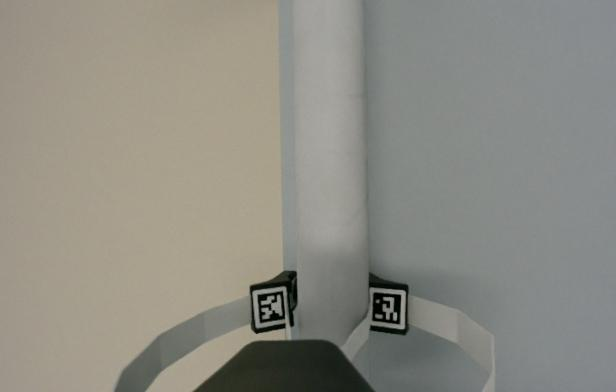

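Emit:
move --r2 '{"base":{"translate_m":0.13,"strafe_m":-0.08},"pace":"slow","contact_limits":{"translate_m":0.7}}' --blocking false --cameras '[]'

Emit:
wait --seconds 5 --cameras '["r2_head_camera","r2_wrist_camera"]'

Scene clock: 1090.90 s.
move: r2 moving
r1: as last shown
r1.base_tilt: forward=-1.6 right=+1.2
r1.lidar_m: 0.78 2.18 1.98 1.81 0.96 0.65 0.59 0.77 0.96 1.82 2.95 0.82
r1.motor_effort: lift_m=+19(19) arm_m=-2(2) wheel_0=-2(3) wheel_1=+0(1) wheel_2=-1(1)
r1.servo_current: wrist_yaw_rad=52(59) wrist_pitch_rad=39(46) wrist_roll_rad=33(59) gripper_m=46(46)
r1.wrist_depth_mm: - - - - - 1708 1255 / - - - 609 - 603 - / - - 809 615 - 609 - / - - 842 615 1255 627 - / - - 878 640 - 640 - / - - 194 627 188 654 1255 / - 148 - 139 - 144 1205
r2.base_odometry: x=-3.713 y=-0.833 heading=-1.783
r2.turned_by_wheels: -0.003
r2.turned_by_imu: -0.003
r2.base_tilt: forward=-0.7 right=+0.1
r2.lidar_m: 0.54 1.09 2.19 2.44 3.81 5.18 3.18 2.58 1.61 0.77 0.59 0.56
r2.base_status: translate_m moving; strafe_m moving
r2.joint_positions: lift_m=+0.860 arm_m=+0.150 wrist_yaw_rad=-0.019 wrist_pitch_rad=+0.001 wrist_roll_rad=+0.000 gripper_m=-0.037
r2.joint_status: not commanded
r2.measured_speeds: translate_m=+0.046 strafe_m=-0.030 rotate_rad=+0.001 lift_m=+0.000 arm_m=+0.000 wrist_yaw_rad=+0.000 wrist_pitch_rad=+0.000 wrist_roll_rad=+0.000
r2.motor_effort: lift_m=+20(20) arm_m=-4(4) wheel_0=-9(20) wheel_1=-10(11) wheel_2=-22(22)
r2.servo_current: wrist_yaw_rad=117(117) wrist_pitch_rad=46(46) wrist_roll_rad=39(52) gripper_m=78(85)
r2.contact_limits: translate_m 0.7
r2.hand_pose: x=+0.6076 y=-0.0929 z=+1.0377 quat_wxyz=(+1.000, +0.000, +0.001, -0.010) (m; r2's base frame)
r2.wrist_depth_mm: - - 439 157 215 195 178 / - - 439 159 216 194 179 / - - 439 160 216 196 180 / - - 445 162 216 198 181 / - - 439 163 220 198 182 / - - 181 165 175 193 183 / - 117 157 - 224 197 184
pictures: none
No camera images: "cameras" was empty.

Scene clock: 1093.10 s.
earlier move: r2 done
r1.base_odometry: x=-1.536 y=+1.384 heading=+0.641
r1.turned_by_wheels: +0.000
r1.turned_by_imu: +0.000
r1.base_tilt: forward=-1.6 right=+1.3
r1.lidar_m: 0.78 2.20 1.94 1.82 0.96 0.64 0.59 0.70 0.92 1.82 2.92 0.80
r1.base_status: not commanded
r1.joint_positions: lift_m=+0.666 arm_m=+0.000 wrist_yaw_rad=+0.000 wrist_pitch_rad=+0.000 wrist_roll_rad=+1.569 gripper_m=+0.080
r1.joint_status: not commanded
r1.measured_speeds: all 0
r1.motor_effort: lift_m=+19(19) arm_m=-2(2) wheel_0=-2(3) wheel_1=-1(1) wheel_2=-1(1)
r1.servo_current: wrist_yaw_rad=52(72) wrist_pitch_rad=39(52) wrist_roll_rad=46(59) gripper_m=46(46)
r1.hand_pose: x=+0.4593 y=-0.0875 z=+0.8442 quat_wxyz=(+0.708, +0.707, +0.000, +0.000) (m; r1's base frame)
r1.wrist_depth_mm: - - - - - 1661 1229 / - - - 597 - 609 - / - - 820 609 - 615 - / - - 842 627 1229 627 - / - - 878 647 - 640 - / - - 193 627 188 661 1255 / - 148 - 139 - 144 1229
r2.base_odometry: x=-3.808 y=-0.932 heading=-1.781
r2.turned_by_wheels: +0.001
r2.turned_by_imu: +0.028
r2.base_tilt: forward=-1.9 right=+0.7
r2.lidar_m: 0.52 0.93 2.20 2.48 3.89 5.28 3.17 2.55 1.21 0.64 0.49 0.50
r2.base_status: done
r2.joint_positions: lift_m=+0.860 arm_m=+0.150 wrist_yaw_rad=-0.019 wrist_pitch_rad=+0.004 wrist_roll_rad=+0.000 gripper_m=-0.037
r2.joint_status: not commanded
r2.measured_speeds: all 0
r2.motor_effort: lift_m=+20(20) arm_m=+5(6) wheel_0=+4(20) wheel_1=-3(11) wheel_2=-21(24)
r2.servo_current: wrist_yaw_rad=98(117) wrist_pitch_rad=46(46) wrist_roll_rad=33(59) gripper_m=72(91)
r2.contact_limits: translate_m 0.7
r2.hand_pose: x=+0.6075 y=-0.0929 z=+1.0368 quat_wxyz=(+1.000, +0.000, +0.002, -0.010) (m; r2's base frame)
r2.wrist_depth_mm: - 375 260 129 189 164 - / - 377 263 131 190 162 - / - 384 266 132 191 167 - / - 389 270 131 194 169 - / - 402 273 132 191 167 153 / - 404 187 133 177 165 154 / - 439 304 - 194 158 -
wait: 2.20 of 5 s (r2 has come to rest)
pictures: r2_head_camera, r2_wrist_camera
Images, in order (width x height): r2_head_camera 420x560, r2_wrist_camera 616x392.

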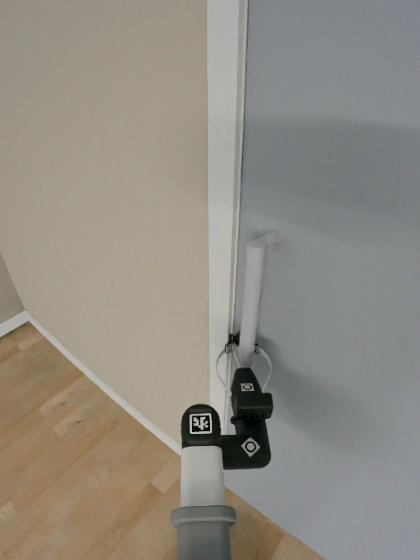

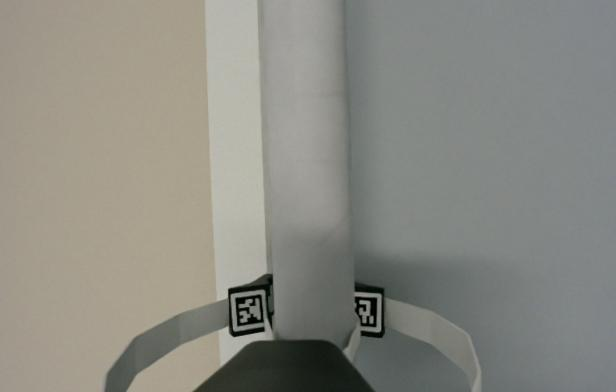

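Emit:
move --r2 '{"joints":{"gripper_m":0.12},"base":{"translate_m":-0.01},"pace":"slow"}' --blocking false --cameras '[]'

Emit:
wait --seconds 2 --cameras '[]'

Emit:
wait --seconds 1 --cameras '["r2_wrist_camera","r2_head_camera"]'

Scene clock: 1100.10 s.
move: r2 moving
r1: as last shown
r1.base_tilt: forward=-1.5 right=+1.2
r1.lidar_m: 0.76 2.21 1.97 1.82 0.98 0.65 0.57 0.71 0.92 1.81 2.93 0.81
r1.motor_effort: lift_m=+19(19) arm_m=-3(3) wheel_0=-2(3) wheel_1=+0(1) wheel_2=+0(1)
r1.servo_current: wrist_yaw_rad=52(65) wrist_pitch_rad=46(46) wrist_roll_rad=72(72) gripper_m=39(46)
r1.wrist_depth_mm: - - - - - 1661 1255 / - - - 603 - 609 - / - - 820 609 - 627 - / - - 842 615 1255 627 - / - - 891 640 - 634 - / - - 193 621 188 654 1229 / - 148 - 138 - 144 1229
r2.base_odometry: x=-3.807 y=-0.924 heading=-1.782
r2.turned_by_wheels: -0.001
r2.turned_by_imu: -0.004
r2.base_tilt: forward=-1.5 right=+0.5
r2.lidar_m: 0.50 0.96 2.19 2.43 3.88 5.26 3.13 2.54 1.26 0.62 0.51 0.49
r2.base_status: translate_m moving
r2.joint_positions: lift_m=+0.860 arm_m=+0.150 wrist_yaw_rad=-0.019 wrist_pitch_rad=+0.004 wrist_roll_rad=+0.000 gripper_m=-0.025
r2.joint_status: gripper_m moving
r2.measured_speeds: translate_m=-0.016 strafe_m=+0.000 rotate_rad=+0.000 lift_m=+0.000 arm_m=+0.000 wrist_yaw_rad=+0.000 wrist_pitch_rad=+0.000 wrist_roll_rad=+0.000
r2.motor_effort: lift_m=+20(20) arm_m=+5(6) wheel_0=-5(6) wheel_1=-1(5) wheel_2=-9(20)
r2.servo_current: wrist_yaw_rad=124(124) wrist_pitch_rad=46(46) wrist_roll_rad=46(59) gripper_m=104(104)
r2.hand_pose: x=+0.6075 y=-0.0929 z=+1.0368 quat_wxyz=(+1.000, +0.000, +0.002, -0.010) (m; r2's base frame)
r2.wrist_depth_mm: - 375 262 131 191 166 - / - 382 264 132 189 164 - / - 387 268 134 194 169 - / - 389 270 134 195 170 - / - 399 276 138 194 168 154 / - 404 186 135 178 169 156 / - 415 314 - 195 159 -
pictures: none
No camera images: "cameras" was empty.

Scene clock: 1102.10 s.
earlier move: r2 moving
r1.base_odometry: x=-1.536 y=+1.384 heading=+0.641
r1.turned_by_wheels: +0.000
r1.turned_by_imu: +0.000
r1.base_tilt: forward=-1.6 right=+1.3
r1.lidar_m: 0.78 2.19 1.95 1.82 0.95 0.64 0.58 0.70 0.92 1.83 2.91 0.81
r1.base_status: not commanded
r1.joint_positions: lift_m=+0.666 arm_m=+0.000 wrist_yaw_rad=+0.000 wrist_pitch_rad=+0.000 wrist_roll_rad=+1.569 gripper_m=+0.080
r1.joint_status: not commanded
r1.measured_speeds: all 0
r1.motor_effort: lift_m=+19(19) arm_m=-3(3) wheel_0=-2(3) wheel_1=+0(1) wheel_2=+0(1)
r1.servo_current: wrist_yaw_rad=39(72) wrist_pitch_rad=39(52) wrist_roll_rad=59(72) gripper_m=46(52)
r1.hand_pose: x=+0.4593 y=-0.0875 z=+0.8442 quat_wxyz=(+0.708, +0.707, +0.000, +0.000) (m; r1's base frame)
r1.wrist_depth_mm: - - - - - 1708 1255 / - - - 603 - 603 - / - - 831 609 - 615 - / - - 831 615 1229 634 - / - - 891 640 - 647 - / - - 193 627 188 654 1229 / - 148 - 138 - 144 1229
r2.base_odometry: x=-3.806 y=-0.923 heading=-1.782
r2.turned_by_wheels: +0.000
r2.turned_by_imu: +0.001
r2.base_tilt: forward=-1.4 right=+0.5
r2.lidar_m: 0.51 0.95 2.18 2.44 3.91 5.29 3.17 2.52 1.24 0.65 0.51 0.51
r2.base_status: done
r2.joint_positions: lift_m=+0.860 arm_m=+0.150 wrist_yaw_rad=-0.019 wrist_pitch_rad=+0.004 wrist_roll_rad=+0.000 gripper_m=+0.046
r2.joint_status: gripper_m moving
r2.measured_speeds: all 0
r2.motor_effort: lift_m=+20(20) arm_m=+5(6) wheel_0=-4(6) wheel_1=-2(5) wheel_2=-8(20)
r2.servo_current: wrist_yaw_rad=117(124) wrist_pitch_rad=46(52) wrist_roll_rad=59(59) gripper_m=59(104)
r2.hand_pose: x=+0.6075 y=-0.0929 z=+1.0368 quat_wxyz=(+1.000, +0.000, +0.002, -0.010) (m; r2's base frame)
r2.wrist_depth_mm: - 382 263 132 191 167 - / - 384 266 132 190 165 - / - 389 270 134 195 170 - / - 392 271 133 192 171 - / - 399 277 138 193 169 155 / - 404 192 136 185 170 156 / - 413 279 - 196 160 -
wait: 2.00 s; no rest
pictures: none
No camera images: "cameras" was empty.

Scene clock: 1103.10 s.
earlier move: r2 moving
r1.base_odometry: x=-1.536 y=+1.384 heading=+0.641
r1.turned_by_wheels: +0.000
r1.turned_by_imu: +0.000
r1.base_tilt: forward=-1.6 right=+1.3
r1.lidar_m: 0.78 2.21 1.95 1.82 0.99 0.65 0.58 0.68 0.94 1.79 2.92 0.82
r1.base_status: not commanded
r1.joint_positions: lift_m=+0.666 arm_m=+0.000 wrist_yaw_rad=+0.000 wrist_pitch_rad=+0.000 wrist_roll_rad=+1.569 gripper_m=+0.080
r1.joint_status: not commanded
r1.measured_speeds: all 0
r1.motor_effort: lift_m=+19(19) arm_m=-3(3) wheel_0=-2(3) wheel_1=+0(1) wheel_2=+0(1)
r1.servo_current: wrist_yaw_rad=59(72) wrist_pitch_rad=33(52) wrist_roll_rad=39(72) gripper_m=46(52)
r1.hand_pose: x=+0.4593 y=-0.0875 z=+0.8442 quat_wxyz=(+0.708, +0.707, +0.000, +0.000) (m; r1's base frame)
r1.wrist_depth_mm: - - - - - 1756 1229 / - - - 597 - 609 - / - - 820 609 - 621 - / - - 831 621 1229 634 - / - - 891 647 - 647 - / - - 193 621 188 661 1229 / - 148 - 139 - 144 1205
r2.base_odometry: x=-3.806 y=-0.923 heading=-1.782
r2.turned_by_wheels: +0.000
r2.turned_by_imu: +0.000
r2.base_tilt: forward=-1.4 right=+0.5
r2.lidar_m: 0.52 0.92 2.19 2.43 3.86 5.28 3.14 2.55 1.24 0.66 0.52 0.52
r2.base_status: done
r2.joint_positions: lift_m=+0.860 arm_m=+0.150 wrist_yaw_rad=-0.019 wrist_pitch_rad=+0.004 wrist_roll_rad=+0.000 gripper_m=+0.077
r2.joint_status: gripper_m moving
r2.measured_speeds: all 0
r2.motor_effort: lift_m=+20(20) arm_m=+5(6) wheel_0=-4(6) wheel_1=-2(5) wheel_2=-9(20)
r2.servo_current: wrist_yaw_rad=104(124) wrist_pitch_rad=46(52) wrist_roll_rad=39(59) gripper_m=59(104)
r2.hand_pose: x=+0.6075 y=-0.0929 z=+1.0368 quat_wxyz=(+1.000, +0.000, +0.002, -0.010) (m; r2's base frame)
r2.wrist_depth_mm: - 379 264 132 191 168 - / - 382 265 132 190 164 - / - 389 271 133 195 170 - / - 397 271 133 193 172 - / - 399 276 137 193 169 155 / - 407 192 135 186 170 156 / - 410 281 - 196 160 -
wait: 1.00 s; no rest
pictures: r2_head_camera, r2_wrist_camera
Images, in order (width x height): r2_head_camera 420x560, r2_wrist_camera 616x392.

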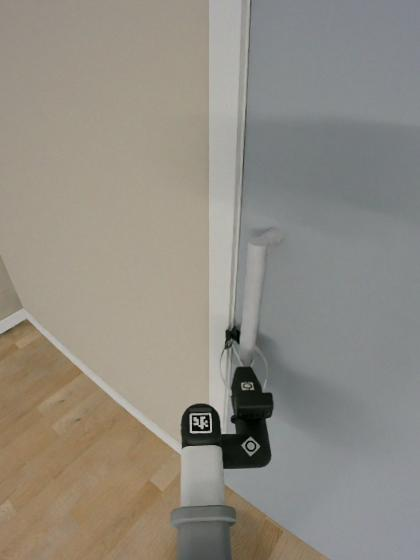

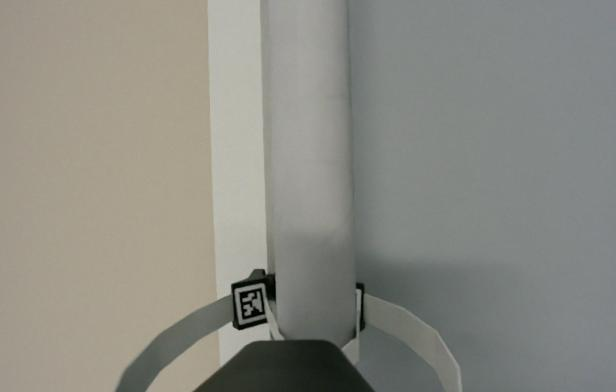

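Emit:
wait --seconds 1.2 --cameras '[]'

Emit:
move --r2 '{"joints":{"arm_m":0.0},"speeds":{"arm_m":0.1},"contact_limits":{"arm_m":0.1}}' --blocking false --cameras '[]'

Emit:
wait --seconds 3 --cameras '["r2_wrist_camera","r2_head_camera"]'

Scene clock: 1107.70 s.
earlier move: r2 done
r1.base_odometry: x=-1.536 y=+1.384 heading=+0.641
r1.turned_by_wheels: +0.000
r1.turned_by_imu: +0.000
r1.base_tilt: forward=-1.6 right=+1.3
r1.lidar_m: 0.78 2.20 1.97 1.80 0.96 0.65 0.58 0.70 0.93 1.80 2.90 0.81
r1.base_status: not commanded
r1.joint_positions: lift_m=+0.666 arm_m=+0.000 wrist_yaw_rad=+0.000 wrist_pitch_rad=+0.000 wrist_roll_rad=+1.569 gripper_m=+0.080
r1.joint_status: not commanded
r1.measured_speeds: all 0
r1.motor_effort: lift_m=+19(19) arm_m=-3(3) wheel_0=-2(3) wheel_1=-1(1) wheel_2=-1(1)
r1.servo_current: wrist_yaw_rad=39(72) wrist_pitch_rad=46(52) wrist_roll_rad=39(72) gripper_m=46(52)
r1.hand_pose: x=+0.4593 y=-0.0875 z=+0.8442 quat_wxyz=(+0.708, +0.707, +0.000, +0.000) (m; r1's base frame)
r1.wrist_depth_mm: - - - - - 1708 1229 / - - - 597 - 609 - / - - 820 609 - 615 - / - - 854 615 1255 634 - / - - 878 640 - 640 - / - - 195 621 188 661 1255 / - 148 - 139 - 144 1229
r2.base_odometry: x=-3.806 y=-0.923 heading=-1.782
r2.turned_by_wheels: +0.000
r2.turned_by_imu: +0.001
r2.base_tilt: forward=-1.4 right=+0.5
r2.lidar_m: 0.51 0.91 2.18 2.46 3.91 5.28 3.12 2.54 1.26 0.67 0.52 0.51
r2.base_status: done
r2.joint_positions: lift_m=+0.860 arm_m=+0.150 wrist_yaw_rad=-0.019 wrist_pitch_rad=+0.004 wrist_roll_rad=+0.000 gripper_m=+0.120
r2.joint_status: all done
r2.measured_speeds: all 0
r2.motor_effort: lift_m=+20(20) arm_m=+5(6) wheel_0=-4(6) wheel_1=-1(5) wheel_2=-9(20)
r2.servo_current: wrist_yaw_rad=104(124) wrist_pitch_rad=39(52) wrist_roll_rad=52(59) gripper_m=59(104)
r2.hand_pose: x=+0.6075 y=-0.0929 z=+1.0368 quat_wxyz=(+1.000, +0.000, +0.002, -0.010) (m; r2's base frame)
r2.wrist_depth_mm: - 379 263 132 191 167 - / - 382 265 132 190 165 - / - 387 268 133 195 170 - / - 394 273 133 192 172 - / - 399 274 137 193 169 155 / - 407 193 135 185 171 156 / - 415 281 - 196 160 -
wait: 0.00 of 1.2 s (r2 has come to rest)
pictures: none
No camera images: "cameras" was empty.

Scene clock: 1108.20 s.
move: r2 moving
r1: as last shown
r1.lidar_m: 0.78 2.22 1.95 1.83 0.97 0.65 0.58 0.68 0.90 1.84 2.91 0.79
r1.motor_effort: lift_m=+19(19) arm_m=-4(4) wheel_0=-2(3) wheel_1=+0(1) wheel_2=-1(1)
r1.servo_current: wrist_yaw_rad=59(59) wrist_pitch_rad=39(46) wrist_roll_rad=59(65) gripper_m=46(46)
r1.wrist_depth_mm: - - - - - 1661 1255 / - - - 603 - 603 - / - - 831 609 - 615 - / - - 842 621 1281 640 - / - - 891 640 - 640 - / - - 193 621 188 647 1229 / - 148 - 139 - 144 1255
r2.base_odometry: x=-3.806 y=-0.923 heading=-1.781
r2.turned_by_wheels: +0.001
r2.turned_by_imu: -0.008
r2.base_tilt: forward=-0.7 right=+0.0
r2.lidar_m: 0.49 0.95 2.19 2.45 3.79 5.29 3.18 2.59 1.27 0.66 0.51 0.51
r2.base_status: not commanded
r2.joint_positions: lift_m=+0.860 arm_m=+0.112 wrist_yaw_rad=-0.009 wrist_pitch_rad=+0.003 wrist_roll_rad=+0.000 gripper_m=+0.120
r2.joint_status: arm_m moving
r2.measured_speeds: translate_m=+0.003 strafe_m=+0.002 rotate_rad=+0.001 lift_m=+0.000 arm_m=-0.100 wrist_yaw_rad=+0.057 wrist_pitch_rad=+0.000 wrist_roll_rad=+0.000
r2.motor_effort: lift_m=+19(20) arm_m=-3(7) wheel_0=-3(8) wheel_1=+2(5) wheel_2=-5(9)
r2.servo_current: wrist_yaw_rad=59(124) wrist_pitch_rad=39(46) wrist_roll_rad=46(59) gripper_m=52(59)
r2.contact_limits: arm_m 0.1
r2.hand_pose: x=+0.5707 y=-0.0901 z=+1.0373 quat_wxyz=(+1.000, +0.000, +0.001, -0.005) (m; r2's base frame)
r2.wrist_depth_mm: - 427 319 153 206 177 - / - 413 322 150 208 182 - / - 413 324 151 209 187 165 / - 424 327 153 211 181 166 / - 433 330 154 207 185 169 / - 433 200 155 184 186 167 / - 402 338 - 215 179 -
pictures: none
No camera images: "cameras" was empty.

Scene clock: 1109.73 s.
earlier move: r2 done
r1.base_odometry: x=-1.536 y=+1.384 heading=+0.641
r1.turned_by_wheels: +0.000
r1.turned_by_imu: +0.000
r1.base_tilt: forward=-1.6 right=+1.3
r1.lidar_m: 0.79 2.20 1.97 1.82 0.98 0.65 0.56 0.69 0.93 1.79 2.90 0.81
r1.base_status: not commanded
r1.joint_positions: lift_m=+0.666 arm_m=+0.000 wrist_yaw_rad=+0.000 wrist_pitch_rad=+0.000 wrist_roll_rad=+1.569 gripper_m=+0.080
r1.joint_status: not commanded
r1.measured_speeds: all 0
r1.motor_effort: lift_m=+19(19) arm_m=-4(4) wheel_0=-2(3) wheel_1=-1(1) wheel_2=+0(1)
r1.servo_current: wrist_yaw_rad=59(65) wrist_pitch_rad=46(52) wrist_roll_rad=52(65) gripper_m=39(52)
r1.hand_pose: x=+0.4593 y=-0.0875 z=+0.8442 quat_wxyz=(+0.708, +0.707, +0.000, +0.000) (m; r1's base frame)
r1.wrist_depth_mm: - - - - - 1661 1255 / - - - 603 - 603 - / - - 820 603 - 621 - / - - 842 627 1229 634 - / - - 891 647 - 647 - / - - 193 615 188 661 1255 / - 148 - 138 - 144 1229
r2.base_odometry: x=-3.806 y=-0.923 heading=-1.781
r2.turned_by_wheels: +0.000
r2.turned_by_imu: +0.000
r2.base_tilt: forward=-0.7 right=+0.1
r2.lidar_m: 0.51 0.92 2.19 2.43 3.79 5.29 3.16 2.58 1.23 0.66 0.51 0.49
r2.base_status: not commanded
r2.joint_positions: lift_m=+0.860 arm_m=+0.000 wrist_yaw_rad=+0.000 wrist_pitch_rad=+0.003 wrist_roll_rad=+0.000 gripper_m=+0.120
r2.joint_status: all done
r2.measured_speeds: all 0
r2.motor_effort: lift_m=+19(20) arm_m=-8(11) wheel_0=+0(8) wheel_1=+1(5) wheel_2=-2(9)
r2.servo_current: wrist_yaw_rad=59(124) wrist_pitch_rad=39(46) wrist_roll_rad=46(59) gripper_m=52(59)
r2.contact_limits: arm_m 0.1
r2.hand_pose: x=+0.4595 y=-0.0875 z=+1.0373 quat_wxyz=(+1.000, +0.000, +0.001, +0.000) (m; r2's base frame)
r2.wrist_depth_mm: - - 436 267 307 262 235 / - - 455 273 312 264 237 / - - 459 373 312 265 235 / - - 445 375 317 267 240 / - - 455 375 317 268 241 / - 185 197 267 200 258 243 / - - - - 307 272 243
wait: 1.53 of 3 s (r2 has come to rest)
pictures: r2_head_camera, r2_wrist_camera
Images, in order (width x height): r2_head_camera 420x560, r2_wrist_camera 616x392.

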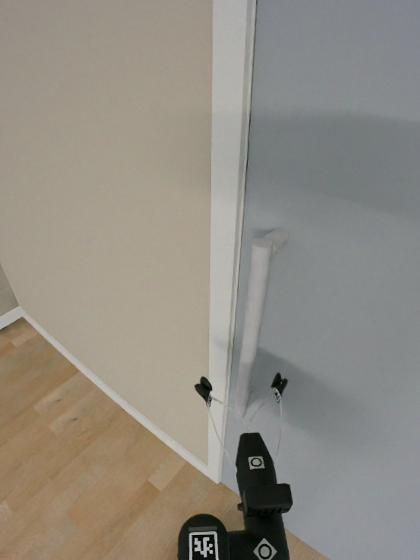

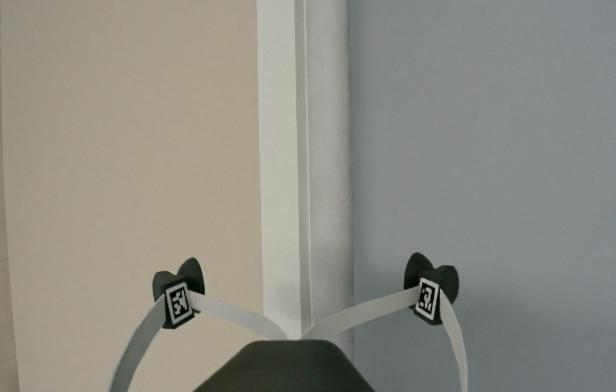

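Emit:
move --r2 '{"base":{"translate_m":-0.4}}' --blocking false --cameras '[]'

Emit:
wait --seconds 4 --cameras '["r2_head_camera","r2_head_right_camera","r1_head_right_camera","r1_head_left_camera"]'

Emit:
zoom_image --camera "r2_head_camera" --region '[150, 0, 400, 400]'

Scene clock: 1116.20 s.
move: r2 moving
r1: as last shown
r1.lidar_m: 0.78 2.23 1.95 1.84 0.97 0.64 0.59 0.70 0.92 1.79 2.92 0.80
r1.motor_effort: lift_m=+19(19) arm_m=-3(4) wheel_0=-2(3) wheel_1=-1(1) wheel_2=+0(1)
r1.servo_current: wrist_yaw_rad=52(65) wrist_pitch_rad=39(52) wrist_roll_rad=39(52) gripper_m=46(46)
r1.wrist_depth_mm: - - - - - 1661 1255 / - - - 603 - 609 - / - - 809 615 - 627 - / - - 831 621 1229 627 - / - - 878 634 - 647 - / - - 193 634 188 661 1205 / - 148 - 139 - 144 1229
r2.base_odometry: x=-3.800 y=-0.892 heading=-1.781
r2.turned_by_wheels: +0.000
r2.turned_by_imu: +0.000
r2.base_tilt: forward=-0.7 right=+0.1
r2.lidar_m: 0.54 0.99 2.21 2.47 3.84 5.27 3.16 2.55 1.32 0.69 0.52 0.51
r2.base_status: translate_m moving
r2.joint_positions: lift_m=+0.860 arm_m=+0.000 wrist_yaw_rad=+0.000 wrist_pitch_rad=+0.003 wrist_roll_rad=+0.000 gripper_m=+0.120
r2.joint_status: not commanded
r2.measured_speeds: translate_m=-0.122 strafe_m=+0.000 rotate_rad=+0.006 lift_m=+0.000 arm_m=+0.000 wrist_yaw_rad=+0.000 wrist_pitch_rad=+0.000 wrist_roll_rad=+0.000
r2.motor_effort: lift_m=+19(19) arm_m=-7(8) wheel_0=-8(10) wheel_1=-8(8) wheel_2=+12(13)
r2.servo_current: wrist_yaw_rad=39(52) wrist_pitch_rad=39(46) wrist_roll_rad=52(59) gripper_m=52(59)
r2.contact_limits: arm_m 0.1
r2.hand_pose: x=+0.4595 y=-0.0875 z=+1.0373 quat_wxyz=(+1.000, +0.000, +0.001, +0.000) (m; r2's base frame)
r2.wrist_depth_mm: - - 469 397 334 282 253 / - - 473 402 334 286 254 / - - 480 404 340 287 256 / - - - 410 342 287 259 / - - - 407 345 289 259 / - 185 194 298 320 279 262 / - - - - 330 298 262
pictures: none
No camera images: "cameras" was empty.

Scene clock: 1118.53 s.
earlier move: r2 done
r1.base_odometry: x=-1.536 y=+1.384 heading=+0.641
r1.turned_by_wheels: +0.000
r1.turned_by_imu: +0.000
r1.base_tilt: forward=-1.5 right=+1.3
r1.lidar_m: 0.77 2.23 1.94 1.83 0.98 0.64 0.59 0.69 0.92 1.81 2.92 0.80
r1.base_status: not commanded
r1.joint_positions: lift_m=+0.666 arm_m=+0.000 wrist_yaw_rad=+0.000 wrist_pitch_rad=+0.000 wrist_roll_rad=+1.569 gripper_m=+0.080
r1.joint_status: not commanded
r1.measured_speeds: all 0
r1.motor_effort: lift_m=+19(19) arm_m=-4(4) wheel_0=-3(3) wheel_1=-1(1) wheel_2=-1(1)
r1.servo_current: wrist_yaw_rad=33(65) wrist_pitch_rad=46(52) wrist_roll_rad=52(72) gripper_m=46(52)
r1.hand_pose: x=+0.4593 y=-0.0875 z=+0.8442 quat_wxyz=(+0.708, +0.707, +0.000, +0.000) (m; r1's base frame)
r1.wrist_depth_mm: - - - - - 1661 1255 / - - - 597 - 609 - / - - 820 603 - 615 - / - - 842 621 1255 634 - / - - 891 634 - 640 - / - - 194 615 188 654 1255 / - 148 - 138 - 144 1229
r2.base_odometry: x=-3.723 y=-0.532 heading=-1.781
r2.turned_by_wheels: +0.000
r2.turned_by_imu: +0.000
r2.base_tilt: forward=-0.6 right=+0.1
r2.lidar_m: 0.89 1.48 2.44 2.71 4.29 4.98 2.86 2.34 2.01 1.00 0.83 0.81
r2.base_status: done
r2.joint_positions: lift_m=+0.860 arm_m=+0.000 wrist_yaw_rad=+0.000 wrist_pitch_rad=+0.003 wrist_roll_rad=+0.000 gripper_m=+0.120
r2.joint_status: not commanded
r2.measured_speeds: all 0
r2.motor_effort: lift_m=+19(19) arm_m=-7(8) wheel_0=-2(12) wheel_1=-3(10) wheel_2=+1(14)
r2.servo_current: wrist_yaw_rad=46(59) wrist_pitch_rad=39(52) wrist_roll_rad=46(65) gripper_m=52(59)
r2.contact_limits: arm_m 0.1
r2.hand_pose: x=+0.4595 y=-0.0875 z=+1.0373 quat_wxyz=(+1.000, +0.000, +0.001, +0.000) (m; r2's base frame)
r2.wrist_depth_mm: - - - - - - - / - - - - - - - / - - - - - - - / - - - - - - - / - - - 676 - - - / - 186 189 668 185 - - / - - - - - - -
wait: 2.33 of 4 s (r2 has come to rest)
pictures: r1_head_left_camera, r1_head_right_camera, r2_head_camera, r2_head_right_camera
Images, in order (width x height): r1_head_left_camera 420x672, r1_head_right_camera 420x672, r2_head_camera 420x560, r2_head_right_camera 420x672.

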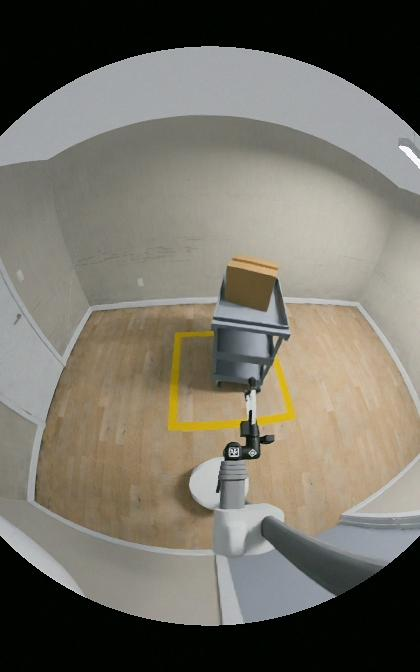

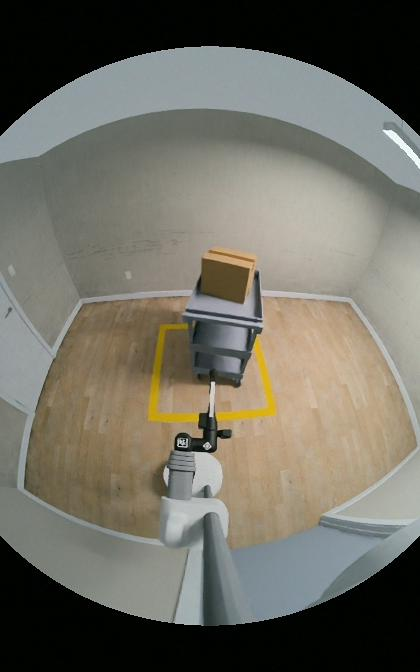

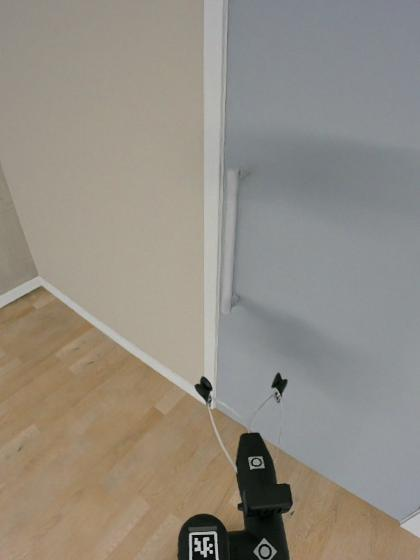

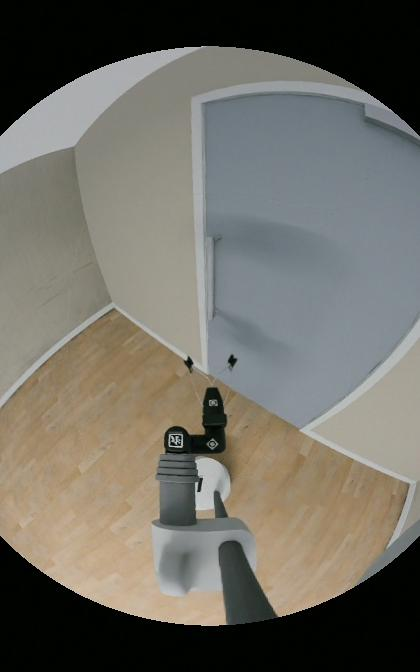

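Scaled by 1.260 from the camera's 420x560 image, which has a finer 1200x1600 frame.

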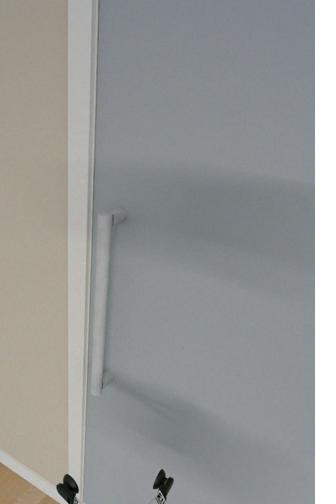

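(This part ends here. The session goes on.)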